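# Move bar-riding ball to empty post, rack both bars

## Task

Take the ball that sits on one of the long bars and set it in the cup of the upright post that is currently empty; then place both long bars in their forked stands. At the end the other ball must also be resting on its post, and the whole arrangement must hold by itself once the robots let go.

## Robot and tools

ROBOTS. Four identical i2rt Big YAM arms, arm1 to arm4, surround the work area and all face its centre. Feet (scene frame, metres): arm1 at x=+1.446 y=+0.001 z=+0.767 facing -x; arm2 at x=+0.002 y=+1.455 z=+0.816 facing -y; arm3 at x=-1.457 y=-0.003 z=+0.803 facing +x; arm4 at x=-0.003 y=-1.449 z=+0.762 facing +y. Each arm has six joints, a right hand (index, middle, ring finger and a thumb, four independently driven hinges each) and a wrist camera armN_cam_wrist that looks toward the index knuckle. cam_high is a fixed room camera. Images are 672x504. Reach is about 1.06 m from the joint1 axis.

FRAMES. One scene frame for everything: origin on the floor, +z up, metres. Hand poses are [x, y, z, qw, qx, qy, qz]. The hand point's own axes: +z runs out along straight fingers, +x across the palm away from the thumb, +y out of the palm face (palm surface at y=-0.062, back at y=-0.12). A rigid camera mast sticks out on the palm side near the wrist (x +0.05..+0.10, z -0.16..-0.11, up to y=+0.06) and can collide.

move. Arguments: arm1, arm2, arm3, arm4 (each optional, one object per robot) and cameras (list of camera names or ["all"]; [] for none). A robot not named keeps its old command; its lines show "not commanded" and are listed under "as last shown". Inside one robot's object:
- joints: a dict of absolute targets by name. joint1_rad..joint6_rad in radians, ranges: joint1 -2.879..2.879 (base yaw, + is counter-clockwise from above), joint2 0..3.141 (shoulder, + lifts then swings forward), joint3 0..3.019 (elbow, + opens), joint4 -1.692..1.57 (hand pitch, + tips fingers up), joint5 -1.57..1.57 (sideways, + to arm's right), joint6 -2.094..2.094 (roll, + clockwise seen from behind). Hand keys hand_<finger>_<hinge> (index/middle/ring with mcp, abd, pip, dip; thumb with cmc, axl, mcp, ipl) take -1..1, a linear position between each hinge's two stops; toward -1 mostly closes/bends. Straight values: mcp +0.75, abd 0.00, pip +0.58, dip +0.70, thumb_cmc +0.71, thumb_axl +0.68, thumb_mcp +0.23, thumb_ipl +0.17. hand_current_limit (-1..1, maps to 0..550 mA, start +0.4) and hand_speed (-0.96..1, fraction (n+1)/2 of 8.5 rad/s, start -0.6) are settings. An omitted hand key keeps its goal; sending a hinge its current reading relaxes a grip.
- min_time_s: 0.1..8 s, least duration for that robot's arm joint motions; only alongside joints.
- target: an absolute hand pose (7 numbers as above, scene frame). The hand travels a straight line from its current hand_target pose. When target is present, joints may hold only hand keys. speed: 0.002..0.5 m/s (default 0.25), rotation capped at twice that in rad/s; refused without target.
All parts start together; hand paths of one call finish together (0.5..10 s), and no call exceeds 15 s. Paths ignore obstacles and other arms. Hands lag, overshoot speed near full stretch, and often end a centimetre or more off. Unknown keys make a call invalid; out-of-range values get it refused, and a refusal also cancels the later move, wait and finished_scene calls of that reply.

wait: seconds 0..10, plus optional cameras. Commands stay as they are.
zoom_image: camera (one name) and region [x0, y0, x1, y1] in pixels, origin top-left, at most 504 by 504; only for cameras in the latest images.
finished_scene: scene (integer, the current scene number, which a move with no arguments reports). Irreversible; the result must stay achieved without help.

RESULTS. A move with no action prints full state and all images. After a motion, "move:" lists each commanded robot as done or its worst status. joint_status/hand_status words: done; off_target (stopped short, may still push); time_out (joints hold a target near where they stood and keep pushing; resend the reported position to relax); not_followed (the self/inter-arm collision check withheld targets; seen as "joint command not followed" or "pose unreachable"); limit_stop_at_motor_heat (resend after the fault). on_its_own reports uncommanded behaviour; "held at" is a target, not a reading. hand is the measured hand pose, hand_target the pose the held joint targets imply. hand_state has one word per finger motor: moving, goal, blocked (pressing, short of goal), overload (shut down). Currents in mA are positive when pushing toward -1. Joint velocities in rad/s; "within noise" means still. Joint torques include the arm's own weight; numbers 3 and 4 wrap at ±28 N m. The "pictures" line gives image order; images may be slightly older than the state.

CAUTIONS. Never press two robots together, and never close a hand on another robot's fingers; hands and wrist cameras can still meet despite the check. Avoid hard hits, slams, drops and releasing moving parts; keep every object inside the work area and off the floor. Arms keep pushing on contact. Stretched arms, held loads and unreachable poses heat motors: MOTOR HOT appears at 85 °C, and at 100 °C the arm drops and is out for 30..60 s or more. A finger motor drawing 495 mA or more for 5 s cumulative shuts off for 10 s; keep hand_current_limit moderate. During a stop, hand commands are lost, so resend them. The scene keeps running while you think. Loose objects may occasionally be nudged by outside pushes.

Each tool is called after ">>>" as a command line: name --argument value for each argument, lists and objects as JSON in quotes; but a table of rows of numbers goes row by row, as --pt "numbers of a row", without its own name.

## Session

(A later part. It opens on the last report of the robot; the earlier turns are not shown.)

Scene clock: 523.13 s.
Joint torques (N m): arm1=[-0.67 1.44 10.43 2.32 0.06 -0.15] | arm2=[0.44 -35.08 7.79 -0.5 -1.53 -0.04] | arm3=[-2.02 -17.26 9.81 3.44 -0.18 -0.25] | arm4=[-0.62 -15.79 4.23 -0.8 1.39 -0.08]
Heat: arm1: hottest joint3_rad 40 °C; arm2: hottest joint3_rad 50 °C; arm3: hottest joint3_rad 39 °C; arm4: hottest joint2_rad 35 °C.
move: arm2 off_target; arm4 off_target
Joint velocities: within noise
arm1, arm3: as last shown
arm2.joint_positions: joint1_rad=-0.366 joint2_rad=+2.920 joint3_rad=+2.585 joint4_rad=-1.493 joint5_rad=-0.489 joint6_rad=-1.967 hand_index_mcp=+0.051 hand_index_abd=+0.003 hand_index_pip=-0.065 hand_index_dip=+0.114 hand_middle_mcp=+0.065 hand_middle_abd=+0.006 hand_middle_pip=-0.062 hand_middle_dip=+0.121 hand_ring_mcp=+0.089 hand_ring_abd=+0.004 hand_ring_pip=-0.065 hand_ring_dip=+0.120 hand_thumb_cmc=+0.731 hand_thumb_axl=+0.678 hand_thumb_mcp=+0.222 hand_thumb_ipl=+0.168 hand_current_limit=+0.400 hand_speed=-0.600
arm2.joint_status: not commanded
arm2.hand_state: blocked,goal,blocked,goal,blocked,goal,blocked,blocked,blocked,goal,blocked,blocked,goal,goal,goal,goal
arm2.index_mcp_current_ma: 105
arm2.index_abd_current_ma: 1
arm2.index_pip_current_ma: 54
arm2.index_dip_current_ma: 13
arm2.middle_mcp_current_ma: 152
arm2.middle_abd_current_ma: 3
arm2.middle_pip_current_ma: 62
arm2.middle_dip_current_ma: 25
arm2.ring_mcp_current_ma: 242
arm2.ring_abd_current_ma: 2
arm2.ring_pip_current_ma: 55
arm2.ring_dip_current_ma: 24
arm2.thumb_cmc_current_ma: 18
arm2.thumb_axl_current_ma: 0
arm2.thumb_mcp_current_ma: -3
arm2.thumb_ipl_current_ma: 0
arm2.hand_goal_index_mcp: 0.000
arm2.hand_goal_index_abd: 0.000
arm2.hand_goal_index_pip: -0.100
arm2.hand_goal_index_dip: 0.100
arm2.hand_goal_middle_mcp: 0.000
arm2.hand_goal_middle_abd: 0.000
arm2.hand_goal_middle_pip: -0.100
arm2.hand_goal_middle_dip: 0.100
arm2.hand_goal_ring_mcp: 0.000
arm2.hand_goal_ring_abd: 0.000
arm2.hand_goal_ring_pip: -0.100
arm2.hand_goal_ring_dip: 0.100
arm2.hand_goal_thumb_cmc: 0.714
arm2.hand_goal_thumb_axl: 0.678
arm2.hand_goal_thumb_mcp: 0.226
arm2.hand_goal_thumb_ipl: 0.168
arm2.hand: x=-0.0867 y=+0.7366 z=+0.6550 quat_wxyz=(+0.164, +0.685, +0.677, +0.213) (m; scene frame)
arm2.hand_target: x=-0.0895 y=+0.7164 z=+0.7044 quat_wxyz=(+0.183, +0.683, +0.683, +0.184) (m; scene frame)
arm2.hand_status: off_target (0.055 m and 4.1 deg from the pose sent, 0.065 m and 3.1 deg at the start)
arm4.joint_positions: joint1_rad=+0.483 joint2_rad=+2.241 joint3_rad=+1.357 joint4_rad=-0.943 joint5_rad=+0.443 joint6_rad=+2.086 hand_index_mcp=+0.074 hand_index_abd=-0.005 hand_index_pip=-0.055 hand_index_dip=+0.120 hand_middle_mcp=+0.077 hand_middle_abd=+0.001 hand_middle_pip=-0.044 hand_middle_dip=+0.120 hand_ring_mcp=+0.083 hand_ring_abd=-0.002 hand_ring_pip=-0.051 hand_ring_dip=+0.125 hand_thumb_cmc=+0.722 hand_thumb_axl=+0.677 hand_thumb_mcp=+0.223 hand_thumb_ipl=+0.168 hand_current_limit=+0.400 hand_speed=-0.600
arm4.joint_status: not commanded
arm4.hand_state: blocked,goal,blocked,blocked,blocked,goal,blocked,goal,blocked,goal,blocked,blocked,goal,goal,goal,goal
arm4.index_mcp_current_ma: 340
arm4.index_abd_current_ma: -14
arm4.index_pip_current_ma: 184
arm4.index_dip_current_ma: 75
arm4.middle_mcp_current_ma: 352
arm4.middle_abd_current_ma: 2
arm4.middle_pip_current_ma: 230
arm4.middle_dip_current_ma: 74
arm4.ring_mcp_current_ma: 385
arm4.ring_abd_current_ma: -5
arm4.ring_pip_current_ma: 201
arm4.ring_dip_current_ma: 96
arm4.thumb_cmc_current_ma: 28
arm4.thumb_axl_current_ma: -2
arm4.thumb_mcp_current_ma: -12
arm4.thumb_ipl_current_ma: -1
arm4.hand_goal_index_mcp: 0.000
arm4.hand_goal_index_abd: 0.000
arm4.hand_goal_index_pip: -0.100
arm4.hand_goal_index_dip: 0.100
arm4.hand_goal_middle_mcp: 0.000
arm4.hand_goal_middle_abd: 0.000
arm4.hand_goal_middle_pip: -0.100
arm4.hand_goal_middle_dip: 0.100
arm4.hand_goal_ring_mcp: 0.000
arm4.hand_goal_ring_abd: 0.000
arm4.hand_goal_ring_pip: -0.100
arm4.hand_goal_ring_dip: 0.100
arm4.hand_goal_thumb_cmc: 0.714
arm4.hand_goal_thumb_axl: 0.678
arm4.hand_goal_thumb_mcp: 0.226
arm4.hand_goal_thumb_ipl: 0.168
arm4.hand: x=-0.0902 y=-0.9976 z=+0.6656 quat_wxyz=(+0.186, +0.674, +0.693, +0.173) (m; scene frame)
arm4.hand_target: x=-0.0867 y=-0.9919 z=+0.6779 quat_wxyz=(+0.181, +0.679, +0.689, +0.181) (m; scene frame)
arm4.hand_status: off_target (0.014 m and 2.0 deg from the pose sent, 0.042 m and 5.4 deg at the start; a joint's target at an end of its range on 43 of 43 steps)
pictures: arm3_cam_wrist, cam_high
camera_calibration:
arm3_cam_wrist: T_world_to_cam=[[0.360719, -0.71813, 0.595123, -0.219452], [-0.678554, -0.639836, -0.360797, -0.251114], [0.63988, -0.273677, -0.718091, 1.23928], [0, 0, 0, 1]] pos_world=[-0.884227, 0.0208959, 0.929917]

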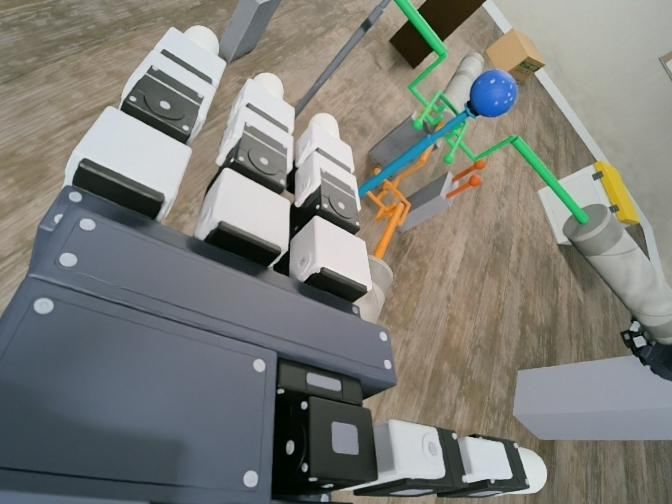

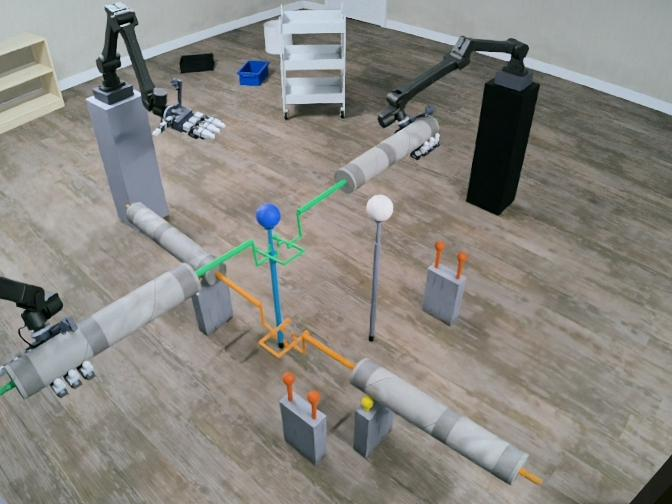

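>>> move --arm2 '{"target": [0.010, 0.715, 0.715, 0.183, 0.683, 0.683, 0.183], "speed": 0.08}' --arm4 '{"target": [0.012, -0.992, 0.678, 0.183, 0.683, 0.683, 0.183], "speed": 0.08}' --cameras '["arm3_cam_wrist", "cam_high"]'

>>> zoom_image --camera "cam_high" --region '[220, 150, 420, 350]'

Scene clock: 529.70 s.
Joint torques (N m): arm1=[-0.56 1.49 10.48 2.3 0.07 -0.14] | arm2=[0.32 -34.14 7.45 -0.23 -1.47 -0.12] | arm3=[-1.9 -17.26 9.8 3.43 -0.18 -0.25] | arm4=[-0.73 -15.03 3.85 -0.61 1.58 -0.11]
Heat: arm1: hottest joint3_rad 40 °C; arm2: hottest joint2_rad 50 °C; arm3: hottest joint3_rad 39 °C; arm4: hottest joint2_rad 36 °C.
move: arm2 off_target; arm4 off_target
Joint velocities: within noise
arm1, arm3: as last shown
arm2.joint_positions: joint1_rad=-0.233 joint2_rad=+2.745 joint3_rad=+2.261 joint4_rad=-1.272 joint5_rad=-0.510 joint6_rad=-1.814 hand_index_mcp=+0.051 hand_index_abd=+0.003 hand_index_pip=-0.065 hand_index_dip=+0.115 hand_middle_mcp=+0.064 hand_middle_abd=+0.006 hand_middle_pip=-0.062 hand_middle_dip=+0.123 hand_ring_mcp=+0.087 hand_ring_abd=+0.004 hand_ring_pip=-0.064 hand_ring_dip=+0.122 hand_thumb_cmc=+0.731 hand_thumb_axl=+0.678 hand_thumb_mcp=+0.222 hand_thumb_ipl=+0.168 hand_current_limit=+0.400 hand_speed=-0.600
arm2.joint_status: not commanded
arm2.hand_state: blocked,goal,blocked,goal,blocked,goal,blocked,blocked,blocked,goal,blocked,blocked,goal,goal,goal,goal
arm2.index_mcp_current_ma: 105
arm2.index_abd_current_ma: 1
arm2.index_pip_current_ma: 54
arm2.index_dip_current_ma: 15
arm2.middle_mcp_current_ma: 149
arm2.middle_abd_current_ma: 3
arm2.middle_pip_current_ma: 62
arm2.middle_dip_current_ma: 29
arm2.ring_mcp_current_ma: 234
arm2.ring_abd_current_ma: 2
arm2.ring_pip_current_ma: 58
arm2.ring_dip_current_ma: 28
arm2.thumb_cmc_current_ma: 19
arm2.thumb_axl_current_ma: 0
arm2.thumb_mcp_current_ma: -3
arm2.thumb_ipl_current_ma: 0
arm2.hand_goal_index_mcp: 0.000
arm2.hand_goal_index_abd: 0.000
arm2.hand_goal_index_pip: -0.100
arm2.hand_goal_index_dip: 0.100
arm2.hand_goal_middle_mcp: 0.000
arm2.hand_goal_middle_abd: 0.000
arm2.hand_goal_middle_pip: -0.100
arm2.hand_goal_middle_dip: 0.100
arm2.hand_goal_ring_mcp: 0.000
arm2.hand_goal_ring_abd: 0.000
arm2.hand_goal_ring_pip: -0.100
arm2.hand_goal_ring_dip: 0.100
arm2.hand_goal_thumb_cmc: 0.714
arm2.hand_goal_thumb_axl: 0.678
arm2.hand_goal_thumb_mcp: 0.226
arm2.hand_goal_thumb_ipl: 0.168
arm2.hand: x=+0.0138 y=+0.7351 z=+0.6664 quat_wxyz=(+0.161, +0.687, +0.676, +0.211) (m; scene frame)
arm2.hand_target: x=+0.0104 y=+0.7160 z=+0.7143 quat_wxyz=(+0.183, +0.683, +0.683, +0.183) (m; scene frame)
arm2.hand_status: off_target (0.053 m and 4.2 deg from the pose sent, 0.116 m and 4.1 deg at the start)
arm4.joint_positions: joint1_rad=+0.305 joint2_rad=+2.177 joint3_rad=+1.214 joint4_rad=-0.781 joint5_rad=+0.481 joint6_rad=+1.910 hand_index_mcp=+0.080 hand_index_abd=-0.006 hand_index_pip=-0.054 hand_index_dip=+0.120 hand_middle_mcp=+0.077 hand_middle_abd=+0.000 hand_middle_pip=-0.048 hand_middle_dip=+0.119 hand_ring_mcp=+0.083 hand_ring_abd=-0.001 hand_ring_pip=-0.055 hand_ring_dip=+0.123 hand_thumb_cmc=+0.722 hand_thumb_axl=+0.677 hand_thumb_mcp=+0.223 hand_thumb_ipl=+0.168 hand_current_limit=+0.400 hand_speed=-0.600
arm4.joint_status: not commanded
arm4.hand_state: blocked,goal,blocked,blocked,blocked,goal,blocked,goal,blocked,goal,blocked,blocked,goal,goal,goal,goal
arm4.index_mcp_current_ma: 367
arm4.index_abd_current_ma: -16
arm4.index_pip_current_ma: 185
arm4.index_dip_current_ma: 75
arm4.middle_mcp_current_ma: 352
arm4.middle_abd_current_ma: -1
arm4.middle_pip_current_ma: 214
arm4.middle_dip_current_ma: 72
arm4.ring_mcp_current_ma: 385
arm4.ring_abd_current_ma: -3
arm4.ring_pip_current_ma: 182
arm4.ring_dip_current_ma: 88
arm4.thumb_cmc_current_ma: 28
arm4.thumb_axl_current_ma: -2
arm4.thumb_mcp_current_ma: -12
arm4.thumb_ipl_current_ma: -1
arm4.hand_goal_index_mcp: 0.000
arm4.hand_goal_index_abd: 0.000
arm4.hand_goal_index_pip: -0.100
arm4.hand_goal_index_dip: 0.100
arm4.hand_goal_middle_mcp: 0.000
arm4.hand_goal_middle_abd: 0.000
arm4.hand_goal_middle_pip: -0.100
arm4.hand_goal_middle_dip: 0.100
arm4.hand_goal_ring_mcp: 0.000
arm4.hand_goal_ring_abd: 0.000
arm4.hand_goal_ring_pip: -0.100
arm4.hand_goal_ring_dip: 0.100
arm4.hand_goal_thumb_cmc: 0.714
arm4.hand_goal_thumb_axl: 0.678
arm4.hand_goal_thumb_mcp: 0.226
arm4.hand_goal_thumb_ipl: 0.168
arm4.hand: x=+0.0077 y=-0.9970 z=+0.6647 quat_wxyz=(+0.187, +0.680, +0.687, +0.173) (m; scene frame)
arm4.hand_target: x=+0.0121 y=-0.9922 z=+0.6778 quat_wxyz=(+0.183, +0.683, +0.683, +0.183) (m; scene frame)
arm4.hand_status: off_target (0.015 m and 1.3 deg from the pose sent, 0.103 m and 2.0 deg at the start)
pictures: arm3_cam_wrist, cam_high
camera_calibration:
arm3_cam_wrist: T_world_to_cam=[[0.360719, -0.71813, 0.595123, -0.219452], [-0.678554, -0.639836, -0.360797, -0.251114], [0.63988, -0.273677, -0.718091, 1.23928], [0, 0, 0, 1]] pos_world=[-0.884227, 0.0208959, 0.929917]

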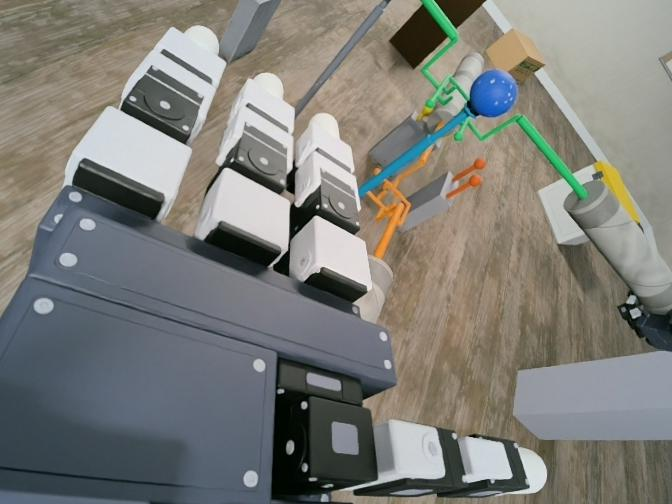

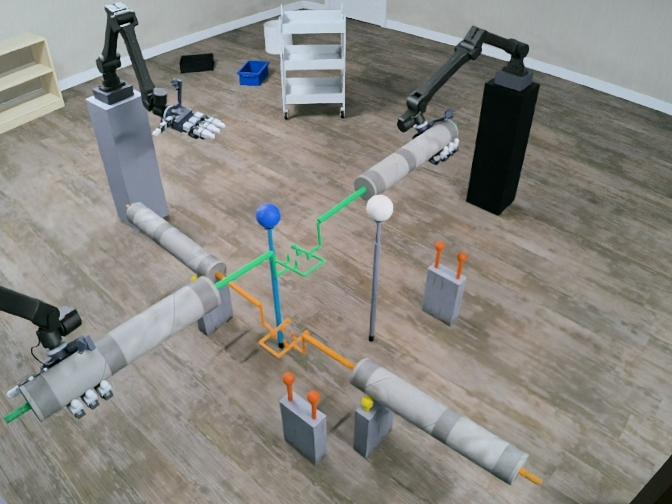

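Scaled by 2.520.

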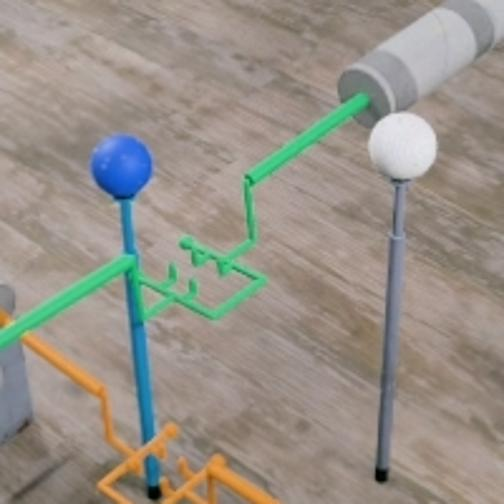

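>>> move --arm2 '{"target": [0.025, 0.715, 0.865, 0.183, 0.683, 0.683, 0.183], "speed": 0.1}' --arm4 '{"target": [0.029, -0.992, 0.825, 0.183, 0.683, 0.683, 0.183], "speed": 0.1}' --cameras '["cam_high"]'

>>> zoom_image --camera "cam_high" --region '[220, 120, 420, 320]'

Scene clock: 539.57 s.
Joint torques (N m): arm1=[-0.56 1.44 10.41 2.3 0.07 -0.14] | arm2=[0.21 -33.55 10.96 -1.13 -1.54 -0.02] | arm3=[-1.96 -17.32 9.81 3.43 -0.18 -0.25] | arm4=[-0.97 -12.98 8.05 -1.46 1.63 -0.14]
Heat: arm1: hottest joint3_rad 40 °C; arm2: hottest joint2_rad 49 °C; arm3: hottest joint3_rad 39 °C; arm4: hottest joint2_rad 35 °C.
move: arm2 off_target; arm4 off_target
Joint velocities: within noise
arm1, arm3: as last shown
arm2.joint_positions: joint1_rad=-0.219 joint2_rad=+2.525 joint3_rad=+2.223 joint4_rad=-1.448 joint5_rad=-0.511 joint6_rad=-1.801 hand_index_mcp=+0.051 hand_index_abd=+0.001 hand_index_pip=-0.065 hand_index_dip=+0.115 hand_middle_mcp=+0.064 hand_middle_abd=+0.004 hand_middle_pip=-0.062 hand_middle_dip=+0.124 hand_ring_mcp=+0.086 hand_ring_abd=+0.002 hand_ring_pip=-0.062 hand_ring_dip=+0.123 hand_thumb_cmc=+0.732 hand_thumb_axl=+0.678 hand_thumb_mcp=+0.222 hand_thumb_ipl=+0.168 hand_current_limit=+0.400 hand_speed=-0.600
arm2.joint_status: not commanded
arm2.hand_state: blocked,goal,blocked,goal,blocked,goal,blocked,blocked,blocked,goal,blocked,blocked,goal,goal,goal,goal
arm2.index_mcp_current_ma: 105
arm2.index_abd_current_ma: 0
arm2.index_pip_current_ma: 54
arm2.index_dip_current_ma: 15
arm2.middle_mcp_current_ma: 149
arm2.middle_abd_current_ma: 2
arm2.middle_pip_current_ma: 62
arm2.middle_dip_current_ma: 31
arm2.ring_mcp_current_ma: 230
arm2.ring_abd_current_ma: 1
arm2.ring_pip_current_ma: 61
arm2.ring_dip_current_ma: 29
arm2.thumb_cmc_current_ma: 20
arm2.thumb_axl_current_ma: 0
arm2.thumb_mcp_current_ma: -3
arm2.thumb_ipl_current_ma: 0
arm2.hand_goal_index_mcp: 0.000
arm2.hand_goal_index_abd: 0.000
arm2.hand_goal_index_pip: -0.100
arm2.hand_goal_index_dip: 0.100
arm2.hand_goal_middle_mcp: 0.000
arm2.hand_goal_middle_abd: 0.000
arm2.hand_goal_middle_pip: -0.100
arm2.hand_goal_middle_dip: 0.100
arm2.hand_goal_ring_mcp: 0.000
arm2.hand_goal_ring_abd: 0.000
arm2.hand_goal_ring_pip: -0.100
arm2.hand_goal_ring_dip: 0.100
arm2.hand_goal_thumb_cmc: 0.714
arm2.hand_goal_thumb_axl: 0.678
arm2.hand_goal_thumb_mcp: 0.226
arm2.hand_goal_thumb_ipl: 0.168
arm2.hand: x=+0.0244 y=+0.7325 z=+0.8101 quat_wxyz=(+0.160, +0.686, +0.677, +0.211) (m; scene frame)
arm2.hand_target: x=+0.0253 y=+0.7173 z=+0.8646 quat_wxyz=(+0.183, +0.683, +0.683, +0.183) (m; scene frame)
arm2.hand_status: off_target (0.058 m and 4.2 deg from the pose sent, 0.200 m and 4.2 deg at the start)
arm4.joint_positions: joint1_rad=+0.276 joint2_rad=+1.876 joint3_rad=+1.194 joint4_rad=-1.047 joint5_rad=+0.485 joint6_rad=+1.875 hand_index_mcp=+0.081 hand_index_abd=-0.006 hand_index_pip=-0.053 hand_index_dip=+0.120 hand_middle_mcp=+0.077 hand_middle_abd=+0.000 hand_middle_pip=-0.048 hand_middle_dip=+0.119 hand_ring_mcp=+0.083 hand_ring_abd=-0.001 hand_ring_pip=-0.055 hand_ring_dip=+0.123 hand_thumb_cmc=+0.722 hand_thumb_axl=+0.677 hand_thumb_mcp=+0.223 hand_thumb_ipl=+0.168 hand_current_limit=+0.400 hand_speed=-0.600
arm4.joint_status: not commanded
arm4.hand_state: blocked,goal,blocked,blocked,blocked,goal,blocked,goal,blocked,goal,blocked,blocked,goal,goal,goal,goal
arm4.index_mcp_current_ma: 371
arm4.index_abd_current_ma: -16
arm4.index_pip_current_ma: 192
arm4.index_dip_current_ma: 77
arm4.middle_mcp_current_ma: 352
arm4.middle_abd_current_ma: 0
arm4.middle_pip_current_ma: 214
arm4.middle_dip_current_ma: 72
arm4.ring_mcp_current_ma: 385
arm4.ring_abd_current_ma: -2
arm4.ring_pip_current_ma: 182
arm4.ring_dip_current_ma: 88
arm4.thumb_cmc_current_ma: 28
arm4.thumb_axl_current_ma: -2
arm4.thumb_mcp_current_ma: -12
arm4.thumb_ipl_current_ma: -1
arm4.hand_goal_index_mcp: 0.000
arm4.hand_goal_index_abd: 0.000
arm4.hand_goal_index_pip: -0.100
arm4.hand_goal_index_dip: 0.100
arm4.hand_goal_middle_mcp: 0.000
arm4.hand_goal_middle_abd: 0.000
arm4.hand_goal_middle_pip: -0.100
arm4.hand_goal_middle_dip: 0.100
arm4.hand_goal_ring_mcp: 0.000
arm4.hand_goal_ring_abd: 0.000
arm4.hand_goal_ring_pip: -0.100
arm4.hand_goal_ring_dip: 0.100
arm4.hand_goal_thumb_cmc: 0.714
arm4.hand_goal_thumb_axl: 0.678
arm4.hand_goal_thumb_mcp: 0.226
arm4.hand_goal_thumb_ipl: 0.168
arm4.hand: x=+0.0248 y=-1.0045 z=+0.8056 quat_wxyz=(+0.187, +0.680, +0.688, +0.173) (m; scene frame)
arm4.hand_target: x=+0.0291 y=-0.9926 z=+0.8249 quat_wxyz=(+0.183, +0.683, +0.683, +0.183) (m; scene frame)
arm4.hand_status: off_target (0.023 m and 1.4 deg from the pose sent, 0.162 m and 1.3 deg at the start)
pictures: cam_high

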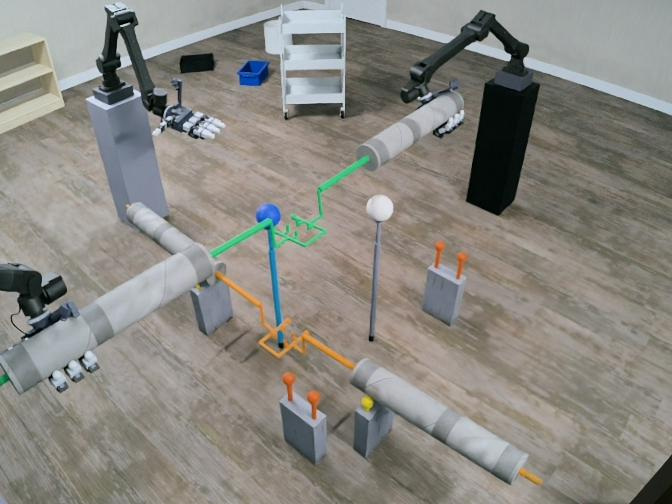

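Scaled by 2.520.

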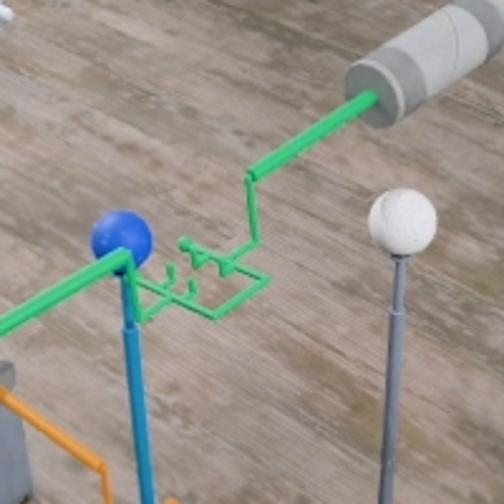

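>>> move --arm2 '{"target": [0.300, 0.775, 0.865, 0.183, 0.683, 0.683, 0.183], "speed": 0.12}' --arm4 '{"target": [0.302, -0.935, 0.82, 0.183, 0.683, 0.683, 0.183], "speed": 0.12}' --cameras '["cam_high"]'

>>> zoom_image --camera "cam_high" --region '[220, 120, 420, 320]'

Scene clock: 553.07 s.
Joint torques (N m): arm1=[-0.62 1.49 10.41 2.35 0.05 -0.15] | arm2=[0.44 -31.33 7.92 0.46 -1.42 -0.11] | arm3=[-1.96 -17.26 9.8 3.44 -0.18 -0.25] | arm4=[-0.56 -14.04 8.8 0.2 1.86 -0.2]
Heat: arm1: hottest joint3_rad 40 °C; arm2: hottest joint2_rad 49 °C; arm3: hottest joint3_rad 39 °C; arm4: hottest joint2_rad 35 °C.
move: arm2 off_target; arm4 off_target
Joint velocities: within noise
arm1.joint_positions: joint1_rad=-0.052 joint2_rad=+0.642 joint3_rad=+1.324 joint4_rad=-1.176 joint5_rad=+0.118 joint6_rad=+1.136 hand_index_mcp=+0.755 hand_index_abd=+0.000 hand_index_pip=+0.577 hand_index_dip=+0.696 hand_middle_mcp=+0.755 hand_middle_abd=+0.000 hand_middle_pip=+0.577 hand_middle_dip=+0.696 hand_ring_mcp=+0.755 hand_ring_abd=+0.000 hand_ring_pip=+0.577 hand_ring_dip=+0.696 hand_thumb_cmc=+0.715 hand_thumb_axl=+0.677 hand_thumb_mcp=+0.226 hand_thumb_ipl=+0.168 hand_current_limit=+0.400 hand_speed=-0.600
arm1.joint_status: not commanded
arm1.hand_state: goal,goal,goal,goal,goal,goal,goal,goal,goal,goal,goal,goal,goal,goal,goal,goal
arm1.index_mcp_current_ma: 1
arm1.index_abd_current_ma: 0
arm1.index_pip_current_ma: 1
arm1.index_dip_current_ma: 0
arm1.middle_mcp_current_ma: 1
arm1.middle_abd_current_ma: 0
arm1.middle_pip_current_ma: 1
arm1.middle_dip_current_ma: 0
arm1.ring_mcp_current_ma: 1
arm1.ring_abd_current_ma: 0
arm1.ring_pip_current_ma: 1
arm1.ring_dip_current_ma: 0
arm1.thumb_cmc_current_ma: 1
arm1.thumb_axl_current_ma: -1
arm1.thumb_mcp_current_ma: 0
arm1.thumb_ipl_current_ma: 0
arm1.hand_goal_index_mcp: 0.754
arm1.hand_goal_index_abd: 0.000
arm1.hand_goal_index_pip: 0.576
arm1.hand_goal_index_dip: 0.696
arm1.hand_goal_middle_mcp: 0.754
arm1.hand_goal_middle_abd: 0.000
arm1.hand_goal_middle_pip: 0.576
arm1.hand_goal_middle_dip: 0.696
arm1.hand_goal_ring_mcp: 0.754
arm1.hand_goal_ring_abd: 0.000
arm1.hand_goal_ring_pip: 0.576
arm1.hand_goal_ring_dip: 0.696
arm1.hand_goal_thumb_cmc: 0.714
arm1.hand_goal_thumb_axl: 0.678
arm1.hand_goal_thumb_mcp: 0.226
arm1.hand_goal_thumb_ipl: 0.168
arm1.hand: x=+1.1693 y=+0.1117 z=+1.3166 quat_wxyz=(+0.483, +0.152, -0.847, -0.159) (m; scene frame)
arm1.hand_target: x=+1.1723 y=+0.1117 z=+1.3328 quat_wxyz=(+0.499, +0.149, -0.838, -0.162) (m; scene frame)
arm1.hand_status: not commanded
arm2.joint_positions: joint1_rad=+0.179 joint2_rad=+2.301 joint3_rad=+1.827 joint4_rad=-1.040 joint5_rad=-0.507 joint6_rad=-1.333 hand_index_mcp=+0.051 hand_index_abd=+0.001 hand_index_pip=-0.064 hand_index_dip=+0.116 hand_middle_mcp=+0.063 hand_middle_abd=+0.004 hand_middle_pip=-0.062 hand_middle_dip=+0.127 hand_ring_mcp=+0.081 hand_ring_abd=+0.002 hand_ring_pip=-0.058 hand_ring_dip=+0.124 hand_thumb_cmc=+0.728 hand_thumb_axl=+0.678 hand_thumb_mcp=+0.222 hand_thumb_ipl=+0.168 hand_current_limit=+0.400 hand_speed=-0.600
arm2.joint_status: not commanded
arm2.hand_state: blocked,goal,blocked,goal,blocked,goal,blocked,blocked,blocked,goal,blocked,blocked,goal,goal,goal,goal
arm2.index_mcp_current_ma: 106
arm2.index_abd_current_ma: 0
arm2.index_pip_current_ma: 56
arm2.index_dip_current_ma: 17
arm2.middle_mcp_current_ma: 146
arm2.middle_abd_current_ma: 2
arm2.middle_pip_current_ma: 62
arm2.middle_dip_current_ma: 37
arm2.ring_mcp_current_ma: 210
arm2.ring_abd_current_ma: 1
arm2.ring_pip_current_ma: 70
arm2.ring_dip_current_ma: 30
arm2.thumb_cmc_current_ma: 14
arm2.thumb_axl_current_ma: 0
arm2.thumb_mcp_current_ma: -3
arm2.thumb_ipl_current_ma: 0
arm2.hand_goal_index_mcp: 0.000
arm2.hand_goal_index_abd: 0.000
arm2.hand_goal_index_pip: -0.100
arm2.hand_goal_index_dip: 0.100
arm2.hand_goal_middle_mcp: 0.000
arm2.hand_goal_middle_abd: 0.000
arm2.hand_goal_middle_pip: -0.100
arm2.hand_goal_middle_dip: 0.100
arm2.hand_goal_ring_mcp: 0.000
arm2.hand_goal_ring_abd: 0.000
arm2.hand_goal_ring_pip: -0.100
arm2.hand_goal_ring_dip: 0.100
arm2.hand_goal_thumb_cmc: 0.714
arm2.hand_goal_thumb_axl: 0.678
arm2.hand_goal_thumb_mcp: 0.226
arm2.hand_goal_thumb_ipl: 0.168
arm2.hand: x=+0.2958 y=+0.7831 z=+0.8170 quat_wxyz=(+0.153, +0.692, +0.677, +0.199) (m; scene frame)
arm2.hand_target: x=+0.3002 y=+0.7758 z=+0.8641 quat_wxyz=(+0.183, +0.683, +0.683, +0.183) (m; scene frame)
arm2.hand_status: off_target (0.049 m and 4.1 deg from the pose sent, 0.284 m and 4.2 deg at the start)
arm3: as last shown
arm4.joint_positions: joint1_rad=-0.255 joint2_rad=+1.955 joint3_rad=+1.319 joint4_rad=-0.815 joint5_rad=+0.476 joint6_rad=+1.282 hand_index_mcp=+0.092 hand_index_abd=-0.006 hand_index_pip=-0.050 hand_index_dip=+0.121 hand_middle_mcp=+0.084 hand_middle_abd=-0.001 hand_middle_pip=-0.047 hand_middle_dip=+0.119 hand_ring_mcp=+0.083 hand_ring_abd=-0.001 hand_ring_pip=-0.055 hand_ring_dip=+0.123 hand_thumb_cmc=+0.722 hand_thumb_axl=+0.677 hand_thumb_mcp=+0.223 hand_thumb_ipl=+0.168 hand_current_limit=+0.400 hand_speed=-0.600
arm4.joint_status: not commanded
arm4.hand_state: blocked,goal,blocked,blocked,blocked,goal,blocked,goal,blocked,goal,blocked,blocked,goal,goal,goal,goal
arm4.index_mcp_current_ma: 385
arm4.index_abd_current_ma: -16
arm4.index_pip_current_ma: 204
arm4.index_dip_current_ma: 78
arm4.middle_mcp_current_ma: 385
arm4.middle_abd_current_ma: -3
arm4.middle_pip_current_ma: 216
arm4.middle_dip_current_ma: 72
arm4.ring_mcp_current_ma: 385
arm4.ring_abd_current_ma: -4
arm4.ring_pip_current_ma: 182
arm4.ring_dip_current_ma: 88
arm4.thumb_cmc_current_ma: 28
arm4.thumb_axl_current_ma: -2
arm4.thumb_mcp_current_ma: -12
arm4.thumb_ipl_current_ma: -1
arm4.hand_goal_index_mcp: 0.000
arm4.hand_goal_index_abd: 0.000
arm4.hand_goal_index_pip: -0.100
arm4.hand_goal_index_dip: 0.100
arm4.hand_goal_middle_mcp: 0.000
arm4.hand_goal_middle_abd: 0.000
arm4.hand_goal_middle_pip: -0.100
arm4.hand_goal_middle_dip: 0.100
arm4.hand_goal_ring_mcp: 0.000
arm4.hand_goal_ring_abd: 0.000
arm4.hand_goal_ring_pip: -0.100
arm4.hand_goal_ring_dip: 0.100
arm4.hand_goal_thumb_cmc: 0.714
arm4.hand_goal_thumb_axl: 0.678
arm4.hand_goal_thumb_mcp: 0.226
arm4.hand_goal_thumb_ipl: 0.168
arm4.hand: x=+0.2918 y=-0.9479 z=+0.8019 quat_wxyz=(+0.182, +0.683, +0.688, +0.165) (m; scene frame)
arm4.hand_target: x=+0.3016 y=-0.9359 z=+0.8201 quat_wxyz=(+0.183, +0.683, +0.683, +0.183) (m; scene frame)
arm4.hand_status: off_target (0.024 m and 2.2 deg from the pose sent, 0.286 m and 1.4 deg at the start)
pictures: cam_high

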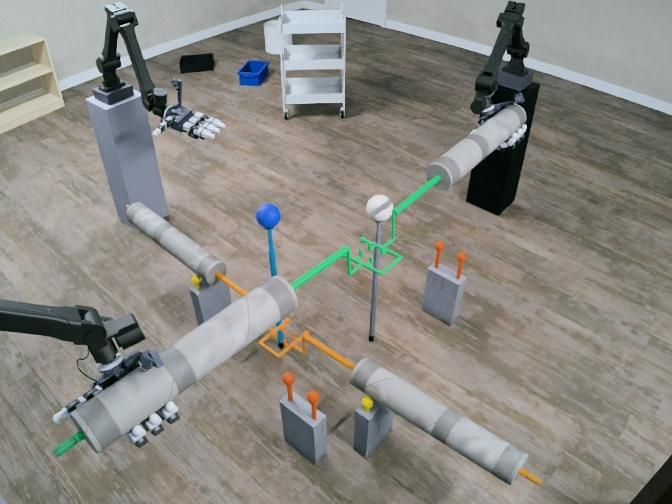

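Scaled by 2.520.

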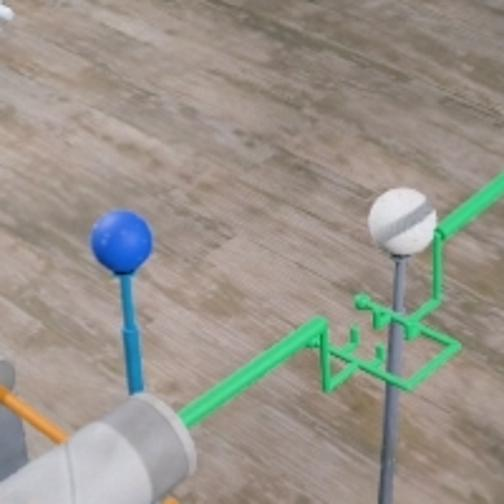

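>>> move --arm2 '{"target": [0.305, 0.84, 0.63, 0.183, 0.683, 0.683, 0.183], "speed": 0.12}' --arm4 '{"target": [0.309, -0.86, 0.616, 0.183, 0.683, 0.683, 0.183], "speed": 0.12}'

>>> move --arm2 '{"target": [0.303, 0.865, 0.52, 0.183, 0.683, 0.683, 0.183], "speed": 0.08}' --arm4 '{"target": [0.308, -0.835, 0.51, 0.183, 0.683, 0.683, 0.183], "speed": 0.08}' --cameras '["cam_high", "arm3_cam_wrist"]'

>>> zoom_image --camera "cam_high" --region '[250, 220, 480, 400]'

>>> zoom_image --camera "cam_high" --region '[120, 344, 340, 504]'

Scene clock: 564.57 s.
Joint torques (N m): arm1=[-0.56 1.44 10.4 2.29 0.07 -0.14] | arm2=[1.67 -25.88 5.46 1.37 -1.62 -0.16] | arm3=[-1.9 -17.32 9.8 3.44 -0.18 -0.25] | arm4=[0.26 -17.67 7.17 0.12 1.87 -0.05]
Heat: arm1: hottest joint3_rad 40 °C; arm2: hottest joint2_rad 48 °C; arm3: hottest joint3_rad 39 °C; arm4: hottest joint2_rad 36 °C.
move: arm2 off_target; arm4 off_target
Joint velocities: within noise
arm1, arm3: as last shown
arm2.joint_positions: joint1_rad=+0.204 joint2_rad=+2.517 joint3_rad=+1.584 joint4_rad=-0.534 joint5_rad=-0.498 joint6_rad=-1.293 hand_index_mcp=+0.071 hand_index_abd=+0.001 hand_index_pip=-0.061 hand_index_dip=+0.116 hand_middle_mcp=+0.067 hand_middle_abd=+0.004 hand_middle_pip=-0.055 hand_middle_dip=+0.127 hand_ring_mcp=+0.080 hand_ring_abd=+0.001 hand_ring_pip=-0.058 hand_ring_dip=+0.126 hand_thumb_cmc=+0.726 hand_thumb_axl=+0.678 hand_thumb_mcp=+0.222 hand_thumb_ipl=+0.168 hand_current_limit=+0.400 hand_speed=-0.600
arm2.joint_status: not commanded
arm2.hand_state: blocked,goal,blocked,goal,blocked,goal,blocked,blocked,blocked,goal,blocked,blocked,goal,goal,goal,goal
arm2.index_mcp_current_ma: 172
arm2.index_abd_current_ma: 0
arm2.index_pip_current_ma: 65
arm2.index_dip_current_ma: 17
arm2.middle_mcp_current_ma: 159
arm2.middle_abd_current_ma: 2
arm2.middle_pip_current_ma: 78
arm2.middle_dip_current_ma: 37
arm2.ring_mcp_current_ma: 209
arm2.ring_abd_current_ma: 0
arm2.ring_pip_current_ma: 70
arm2.ring_dip_current_ma: 35
arm2.thumb_cmc_current_ma: 11
arm2.thumb_axl_current_ma: 0
arm2.thumb_mcp_current_ma: -3
arm2.thumb_ipl_current_ma: 0
arm2.hand_goal_index_mcp: 0.000
arm2.hand_goal_index_abd: 0.000
arm2.hand_goal_index_pip: -0.100
arm2.hand_goal_index_dip: 0.100
arm2.hand_goal_middle_mcp: 0.000
arm2.hand_goal_middle_abd: 0.000
arm2.hand_goal_middle_pip: -0.100
arm2.hand_goal_middle_dip: 0.100
arm2.hand_goal_ring_mcp: 0.000
arm2.hand_goal_ring_abd: 0.000
arm2.hand_goal_ring_pip: -0.100
arm2.hand_goal_ring_dip: 0.100
arm2.hand_goal_thumb_cmc: 0.714
arm2.hand_goal_thumb_axl: 0.678
arm2.hand_goal_thumb_mcp: 0.226
arm2.hand_goal_thumb_ipl: 0.168
arm2.hand: x=+0.2960 y=+0.8476 z=+0.6146 quat_wxyz=(+0.163, +0.693, +0.676, +0.188) (m; scene frame)
arm2.hand_target: x=+0.3049 y=+0.8403 z=+0.6300 quat_wxyz=(+0.183, +0.683, +0.683, +0.183) (m; scene frame)
arm2.hand_status: off_target (0.019 m and 2.7 deg from the pose sent, 0.196 m and 4.1 deg at the start)
arm4.joint_positions: joint1_rad=-0.241 joint2_rad=+2.461 joint3_rad=+1.607 joint4_rad=-0.602 joint5_rad=+0.479 joint6_rad=+1.291 hand_index_mcp=+0.092 hand_index_abd=-0.007 hand_index_pip=-0.050 hand_index_dip=+0.121 hand_middle_mcp=+0.084 hand_middle_abd=-0.005 hand_middle_pip=-0.047 hand_middle_dip=+0.119 hand_ring_mcp=+0.083 hand_ring_abd=-0.005 hand_ring_pip=-0.055 hand_ring_dip=+0.124 hand_thumb_cmc=+0.722 hand_thumb_axl=+0.677 hand_thumb_mcp=+0.223 hand_thumb_ipl=+0.168 hand_current_limit=+0.400 hand_speed=-0.600
arm4.joint_status: not commanded
arm4.hand_state: blocked,goal,blocked,blocked,blocked,goal,blocked,goal,blocked,goal,blocked,blocked,goal,goal,goal,goal
arm4.index_mcp_current_ma: 385
arm4.index_abd_current_ma: -20
arm4.index_pip_current_ma: 204
arm4.index_dip_current_ma: 78
arm4.middle_mcp_current_ma: 385
arm4.middle_abd_current_ma: -14
arm4.middle_pip_current_ma: 216
arm4.middle_dip_current_ma: 72
arm4.ring_mcp_current_ma: 385
arm4.ring_abd_current_ma: -15
arm4.ring_pip_current_ma: 182
arm4.ring_dip_current_ma: 91
arm4.thumb_cmc_current_ma: 28
arm4.thumb_axl_current_ma: -2
arm4.thumb_mcp_current_ma: -12
arm4.thumb_ipl_current_ma: -1
arm4.hand_goal_index_mcp: 0.000
arm4.hand_goal_index_abd: 0.000
arm4.hand_goal_index_pip: -0.100
arm4.hand_goal_index_dip: 0.100
arm4.hand_goal_middle_mcp: 0.000
arm4.hand_goal_middle_abd: 0.000
arm4.hand_goal_middle_pip: -0.100
arm4.hand_goal_middle_dip: 0.100
arm4.hand_goal_ring_mcp: 0.000
arm4.hand_goal_ring_abd: 0.000
arm4.hand_goal_ring_pip: -0.100
arm4.hand_goal_ring_dip: 0.100
arm4.hand_goal_thumb_cmc: 0.714
arm4.hand_goal_thumb_axl: 0.678
arm4.hand_goal_thumb_mcp: 0.226
arm4.hand_goal_thumb_ipl: 0.168
arm4.hand: x=+0.3039 y=-0.8742 z=+0.6002 quat_wxyz=(+0.183, +0.681, +0.689, +0.165) (m; scene frame)
arm4.hand_target: x=+0.3087 y=-0.8604 z=+0.6162 quat_wxyz=(+0.183, +0.683, +0.683, +0.183) (m; scene frame)
arm4.hand_status: off_target (0.022 m and 2.2 deg from the pose sent, 0.206 m and 2.1 deg at the start)
pictures: none

Scene clock: 566.50 s.
Joint torques (N m): arm1=[-0.79 1.44 10.44 2.33 0.06 -0.13] | arm2=[1.2 -23.88 5.96 1.06 -1.64 -0.11] | arm3=[-1.96 -17.26 9.8 3.41 -0.18 -0.25] | arm4=[0.03 -18.02 6.56 0.18 1.86 -0.01]
Heat: arm1: hottest joint3_rad 40 °C; arm2: hottest joint2_rad 48 °C; arm3: hottest joint3_rad 39 °C; arm4: hottest joint2_rad 36 °C.
move: arm2 off_target; arm4 off_target
Joint velocities: within noise
arm1, arm3: as last shown
arm2.joint_positions: joint1_rad=+0.208 joint2_rad=+2.710 joint3_rad=+1.609 joint4_rad=-0.358 joint5_rad=-0.497 joint6_rad=-1.289 hand_index_mcp=+0.073 hand_index_abd=+0.001 hand_index_pip=-0.056 hand_index_dip=+0.116 hand_middle_mcp=+0.068 hand_middle_abd=+0.004 hand_middle_pip=-0.052 hand_middle_dip=+0.127 hand_ring_mcp=+0.080 hand_ring_abd=+0.001 hand_ring_pip=-0.058 hand_ring_dip=+0.127 hand_thumb_cmc=+0.726 hand_thumb_axl=+0.678 hand_thumb_mcp=+0.222 hand_thumb_ipl=+0.168 hand_current_limit=+0.400 hand_speed=-0.600
arm2.joint_status: not commanded
arm2.hand_state: blocked,goal,blocked,goal,blocked,goal,blocked,blocked,blocked,goal,blocked,blocked,goal,goal,goal,goal
arm2.index_mcp_current_ma: 182
arm2.index_abd_current_ma: 0
arm2.index_pip_current_ma: 77
arm2.index_dip_current_ma: 18
arm2.middle_mcp_current_ma: 163
arm2.middle_abd_current_ma: 2
arm2.middle_pip_current_ma: 86
arm2.middle_dip_current_ma: 37
arm2.ring_mcp_current_ma: 208
arm2.ring_abd_current_ma: 0
arm2.ring_pip_current_ma: 70
arm2.ring_dip_current_ma: 37
arm2.thumb_cmc_current_ma: 11
arm2.thumb_axl_current_ma: 0
arm2.thumb_mcp_current_ma: -3
arm2.thumb_ipl_current_ma: 0
arm2.hand_goal_index_mcp: 0.000
arm2.hand_goal_index_abd: 0.000
arm2.hand_goal_index_pip: -0.100
arm2.hand_goal_index_dip: 0.100
arm2.hand_goal_middle_mcp: 0.000
arm2.hand_goal_middle_abd: 0.000
arm2.hand_goal_middle_pip: -0.100
arm2.hand_goal_middle_dip: 0.100
arm2.hand_goal_ring_mcp: 0.000
arm2.hand_goal_ring_abd: 0.000
arm2.hand_goal_ring_pip: -0.100
arm2.hand_goal_ring_dip: 0.100
arm2.hand_goal_thumb_cmc: 0.714
arm2.hand_goal_thumb_axl: 0.678
arm2.hand_goal_thumb_mcp: 0.226
arm2.hand_goal_thumb_ipl: 0.168
arm2.hand: x=+0.2915 y=+0.8761 z=+0.5118 quat_wxyz=(+0.166, +0.692, +0.677, +0.186) (m; scene frame)
arm2.hand_target: x=+0.3030 y=+0.8654 z=+0.5205 quat_wxyz=(+0.183, +0.683, +0.683, +0.183) (m; scene frame)
arm2.hand_status: off_target (0.018 m and 2.4 deg from the pose sent, 0.096 m and 2.7 deg at the start)
arm4.joint_positions: joint1_rad=-0.228 joint2_rad=+2.721 joint3_rad=+1.837 joint4_rad=-0.568 joint5_rad=+0.481 joint6_rad=+1.300 hand_index_mcp=+0.087 hand_index_abd=-0.007 hand_index_pip=-0.050 hand_index_dip=+0.121 hand_middle_mcp=+0.084 hand_middle_abd=-0.005 hand_middle_pip=-0.047 hand_middle_dip=+0.119 hand_ring_mcp=+0.083 hand_ring_abd=-0.005 hand_ring_pip=-0.055 hand_ring_dip=+0.124 hand_thumb_cmc=+0.722 hand_thumb_axl=+0.677 hand_thumb_mcp=+0.223 hand_thumb_ipl=+0.168 hand_current_limit=+0.400 hand_speed=-0.600
arm4.joint_status: not commanded
arm4.hand_state: blocked,goal,blocked,blocked,blocked,goal,blocked,goal,blocked,goal,blocked,blocked,goal,goal,goal,goal
arm4.index_mcp_current_ma: 385
arm4.index_abd_current_ma: -20
arm4.index_pip_current_ma: 204
arm4.index_dip_current_ma: 78
arm4.middle_mcp_current_ma: 385
arm4.middle_abd_current_ma: -14
arm4.middle_pip_current_ma: 216
arm4.middle_dip_current_ma: 72
arm4.ring_mcp_current_ma: 385
arm4.ring_abd_current_ma: -15
arm4.ring_pip_current_ma: 182
arm4.ring_dip_current_ma: 91
arm4.thumb_cmc_current_ma: 28
arm4.thumb_axl_current_ma: -2
arm4.thumb_mcp_current_ma: -12
arm4.thumb_ipl_current_ma: -1
arm4.hand_goal_index_mcp: 0.000
arm4.hand_goal_index_abd: 0.000
arm4.hand_goal_index_pip: -0.100
arm4.hand_goal_index_dip: 0.100
arm4.hand_goal_middle_mcp: 0.000
arm4.hand_goal_middle_abd: 0.000
arm4.hand_goal_middle_pip: -0.100
arm4.hand_goal_middle_dip: 0.100
arm4.hand_goal_ring_mcp: 0.000
arm4.hand_goal_ring_abd: 0.000
arm4.hand_goal_ring_pip: -0.100
arm4.hand_goal_ring_dip: 0.100
arm4.hand_goal_thumb_cmc: 0.714
arm4.hand_goal_thumb_axl: 0.678
arm4.hand_goal_thumb_mcp: 0.226
arm4.hand_goal_thumb_ipl: 0.168
arm4.hand: x=+0.3031 y=-0.8438 z=+0.5004 quat_wxyz=(+0.180, +0.680, +0.690, +0.170) (m; scene frame)
arm4.hand_target: x=+0.3078 y=-0.8352 z=+0.5102 quat_wxyz=(+0.183, +0.683, +0.683, +0.183) (m; scene frame)
arm4.hand_status: off_target (0.014 m and 1.8 deg from the pose sent, 0.098 m and 2.2 deg at the start)
pictures: arm3_cam_wrist, cam_high
camera_calibration:
arm3_cam_wrist: T_world_to_cam=[[0.360719, -0.71813, 0.595123, -0.219452], [-0.678554, -0.639836, -0.360797, -0.251114], [0.63988, -0.273677, -0.718091, 1.23928], [0, 0, 0, 1]] pos_world=[-0.884227, 0.0208959, 0.929917]

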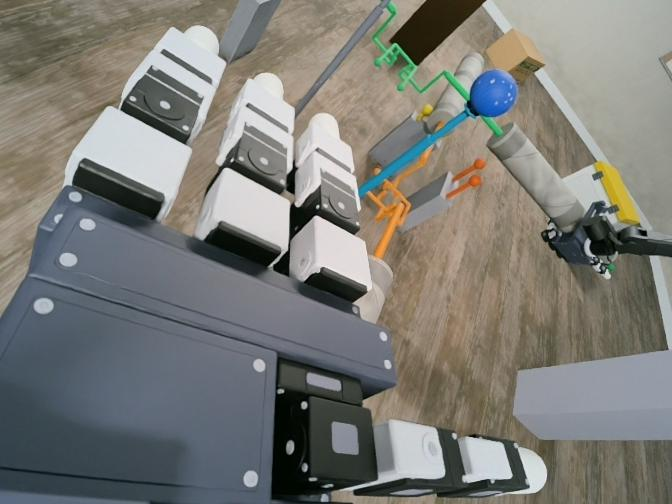

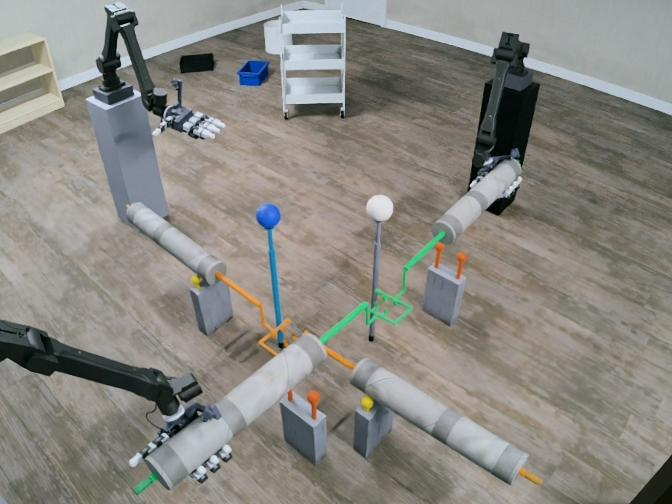

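Scaled by 2.191.

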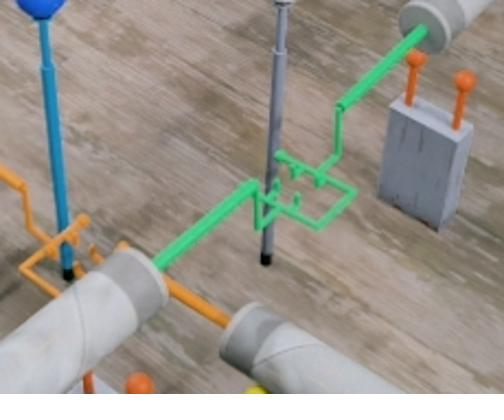

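Scaled by 2.291.

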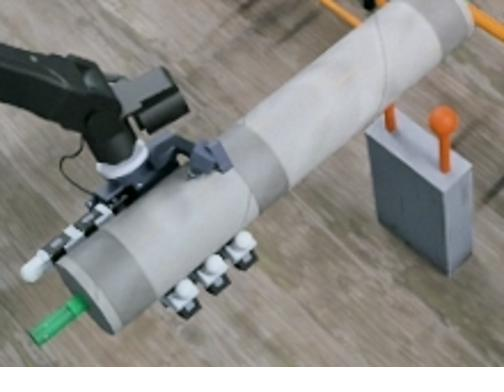

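>>> move --arm2 '{"target": [0.305, 0.868, 0.468, 0.183, 0.683, 0.683, 0.183], "speed": 0.06}' --arm4 '{"target": [0.305, -0.832, 0.464, 0.183, 0.683, 0.683, 0.183], "speed": 0.06}' --cameras '["cam_high", "arm1_cam_wrist"]'

>>> zoom_image --camera "cam_high" --region '[250, 220, 480, 400]'

>>> zoom_image --camera "cam_high" --region '[240, 320, 380, 480]'

Scene clock: 577.33 s.
Joint torques (N m): arm1=[-0.73 1.38 10.39 2.29 0.07 -0.14] | arm2=[1.32 -23.65 5.68 1.13 -1.61 -0.11] | arm3=[-1.96 -17.32 9.8 3.43 -0.18 -0.25] | arm4=[0.15 -18.08 6.52 0.27 1.84 -0.01]
Heat: arm1: hottest joint3_rad 40 °C; arm2: hottest joint2_rad 48 °C; arm3: hottest joint3_rad 39 °C; arm4: hottest joint2_rad 36 °C.
move: arm2 off_target; arm4 off_target
Joint velocities: within noise
arm1, arm3: as last shown
arm2.joint_positions: joint1_rad=+0.212 joint2_rad=+2.830 joint3_rad=+1.700 joint4_rad=-0.324 joint5_rad=-0.496 joint6_rad=-1.283 hand_index_mcp=+0.073 hand_index_abd=+0.002 hand_index_pip=-0.056 hand_index_dip=+0.116 hand_middle_mcp=+0.068 hand_middle_abd=+0.004 hand_middle_pip=-0.052 hand_middle_dip=+0.127 hand_ring_mcp=+0.080 hand_ring_abd=+0.001 hand_ring_pip=-0.058 hand_ring_dip=+0.127 hand_thumb_cmc=+0.726 hand_thumb_axl=+0.678 hand_thumb_mcp=+0.222 hand_thumb_ipl=+0.168 hand_current_limit=+0.400 hand_speed=-0.600
arm2.joint_status: not commanded
arm2.hand_state: blocked,goal,blocked,goal,blocked,goal,blocked,blocked,blocked,goal,blocked,blocked,goal,goal,goal,goal
arm2.index_mcp_current_ma: 182
arm2.index_abd_current_ma: 1
arm2.index_pip_current_ma: 77
arm2.index_dip_current_ma: 18
arm2.middle_mcp_current_ma: 163
arm2.middle_abd_current_ma: 2
arm2.middle_pip_current_ma: 86
arm2.middle_dip_current_ma: 37
arm2.ring_mcp_current_ma: 208
arm2.ring_abd_current_ma: 0
arm2.ring_pip_current_ma: 70
arm2.ring_dip_current_ma: 37
arm2.thumb_cmc_current_ma: 11
arm2.thumb_axl_current_ma: 0
arm2.thumb_mcp_current_ma: -3
arm2.thumb_ipl_current_ma: 0
arm2.hand_goal_index_mcp: 0.000
arm2.hand_goal_index_abd: 0.000
arm2.hand_goal_index_pip: -0.100
arm2.hand_goal_index_dip: 0.100
arm2.hand_goal_middle_mcp: 0.000
arm2.hand_goal_middle_abd: 0.000
arm2.hand_goal_middle_pip: -0.100
arm2.hand_goal_middle_dip: 0.100
arm2.hand_goal_ring_mcp: 0.000
arm2.hand_goal_ring_abd: 0.000
arm2.hand_goal_ring_pip: -0.100
arm2.hand_goal_ring_dip: 0.100
arm2.hand_goal_thumb_cmc: 0.714
arm2.hand_goal_thumb_axl: 0.678
arm2.hand_goal_thumb_mcp: 0.226
arm2.hand_goal_thumb_ipl: 0.168
arm2.hand: x=+0.2931 y=+0.8768 z=+0.4623 quat_wxyz=(+0.167, +0.693, +0.677, +0.186) (m; scene frame)
arm2.hand_target: x=+0.3049 y=+0.8684 z=+0.4684 quat_wxyz=(+0.183, +0.683, +0.683, +0.183) (m; scene frame)
arm2.hand_status: off_target (0.016 m and 2.3 deg from the pose sent, 0.046 m and 2.4 deg at the start)
arm4.joint_positions: joint1_rad=-0.223 joint2_rad=+2.828 joint3_rad=+1.929 joint4_rad=-0.556 joint5_rad=+0.482 joint6_rad=+1.306 hand_index_mcp=+0.086 hand_index_abd=-0.007 hand_index_pip=-0.050 hand_index_dip=+0.121 hand_middle_mcp=+0.083 hand_middle_abd=-0.005 hand_middle_pip=-0.047 hand_middle_dip=+0.119 hand_ring_mcp=+0.083 hand_ring_abd=-0.005 hand_ring_pip=-0.055 hand_ring_dip=+0.124 hand_thumb_cmc=+0.722 hand_thumb_axl=+0.677 hand_thumb_mcp=+0.223 hand_thumb_ipl=+0.168 hand_current_limit=+0.400 hand_speed=-0.600
arm4.joint_status: not commanded
arm4.hand_state: blocked,goal,blocked,blocked,blocked,goal,blocked,goal,blocked,goal,blocked,blocked,goal,goal,goal,goal
arm4.index_mcp_current_ma: 385
arm4.index_abd_current_ma: -20
arm4.index_pip_current_ma: 204
arm4.index_dip_current_ma: 78
arm4.middle_mcp_current_ma: 385
arm4.middle_abd_current_ma: -14
arm4.middle_pip_current_ma: 216
arm4.middle_dip_current_ma: 72
arm4.ring_mcp_current_ma: 385
arm4.ring_abd_current_ma: -15
arm4.ring_pip_current_ma: 182
arm4.ring_dip_current_ma: 91
arm4.thumb_cmc_current_ma: 28
arm4.thumb_axl_current_ma: -2
arm4.thumb_mcp_current_ma: -12
arm4.thumb_ipl_current_ma: -1
arm4.hand_goal_index_mcp: 0.000
arm4.hand_goal_index_abd: 0.000
arm4.hand_goal_index_pip: -0.100
arm4.hand_goal_index_dip: 0.100
arm4.hand_goal_middle_mcp: 0.000
arm4.hand_goal_middle_abd: 0.000
arm4.hand_goal_middle_pip: -0.100
arm4.hand_goal_middle_dip: 0.100
arm4.hand_goal_ring_mcp: 0.000
arm4.hand_goal_ring_abd: 0.000
arm4.hand_goal_ring_pip: -0.100
arm4.hand_goal_ring_dip: 0.100
arm4.hand_goal_thumb_cmc: 0.714
arm4.hand_goal_thumb_axl: 0.678
arm4.hand_goal_thumb_mcp: 0.226
arm4.hand_goal_thumb_ipl: 0.168
arm4.hand: x=+0.3014 y=-0.8413 z=+0.4559 quat_wxyz=(+0.181, +0.680, +0.690, +0.169) (m; scene frame)
arm4.hand_target: x=+0.3050 y=-0.8323 z=+0.4641 quat_wxyz=(+0.183, +0.683, +0.683, +0.183) (m; scene frame)
arm4.hand_status: off_target (0.013 m and 1.8 deg from the pose sent, 0.038 m and 1.8 deg at the start)
pictures: arm1_cam_wrist, cam_high

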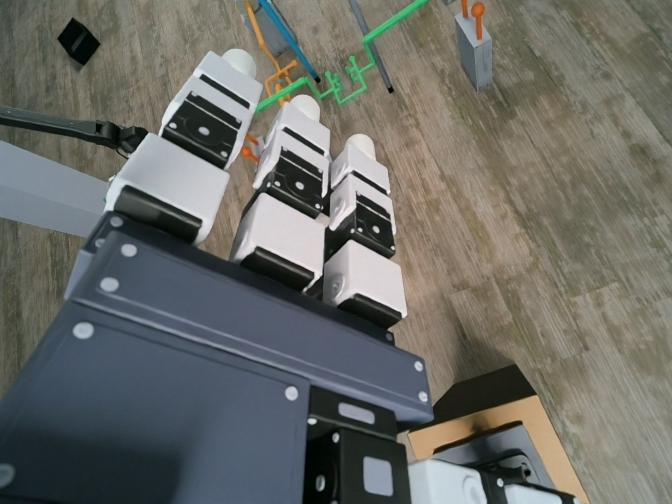

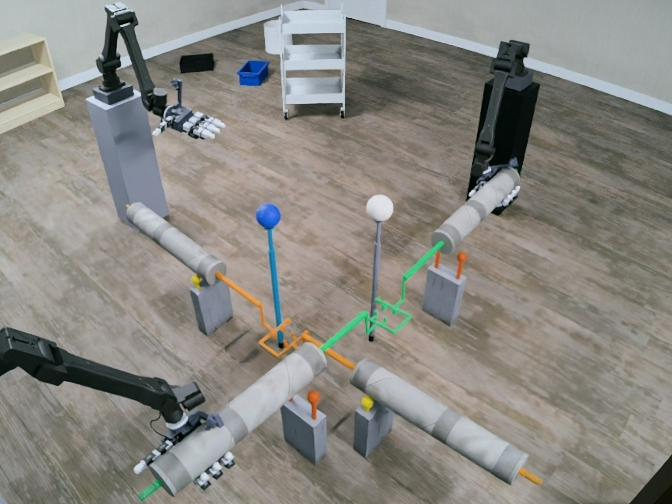

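Scaled by 2.191.

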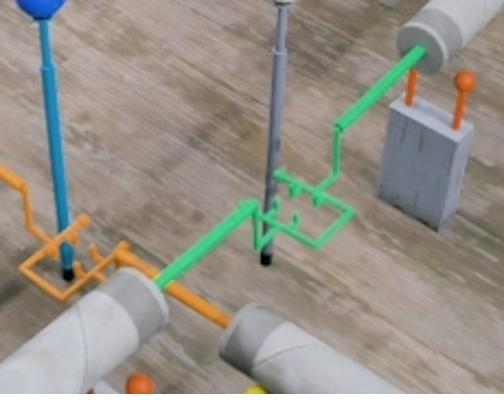

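Scaled by 3.150.

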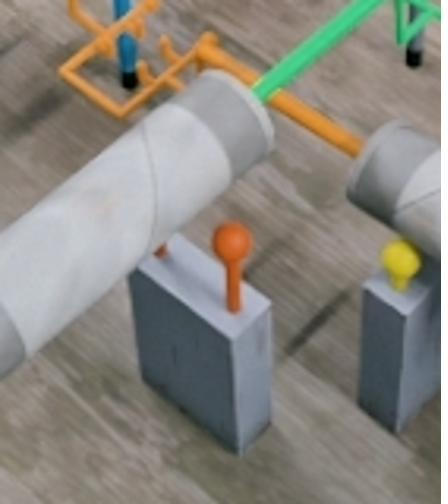

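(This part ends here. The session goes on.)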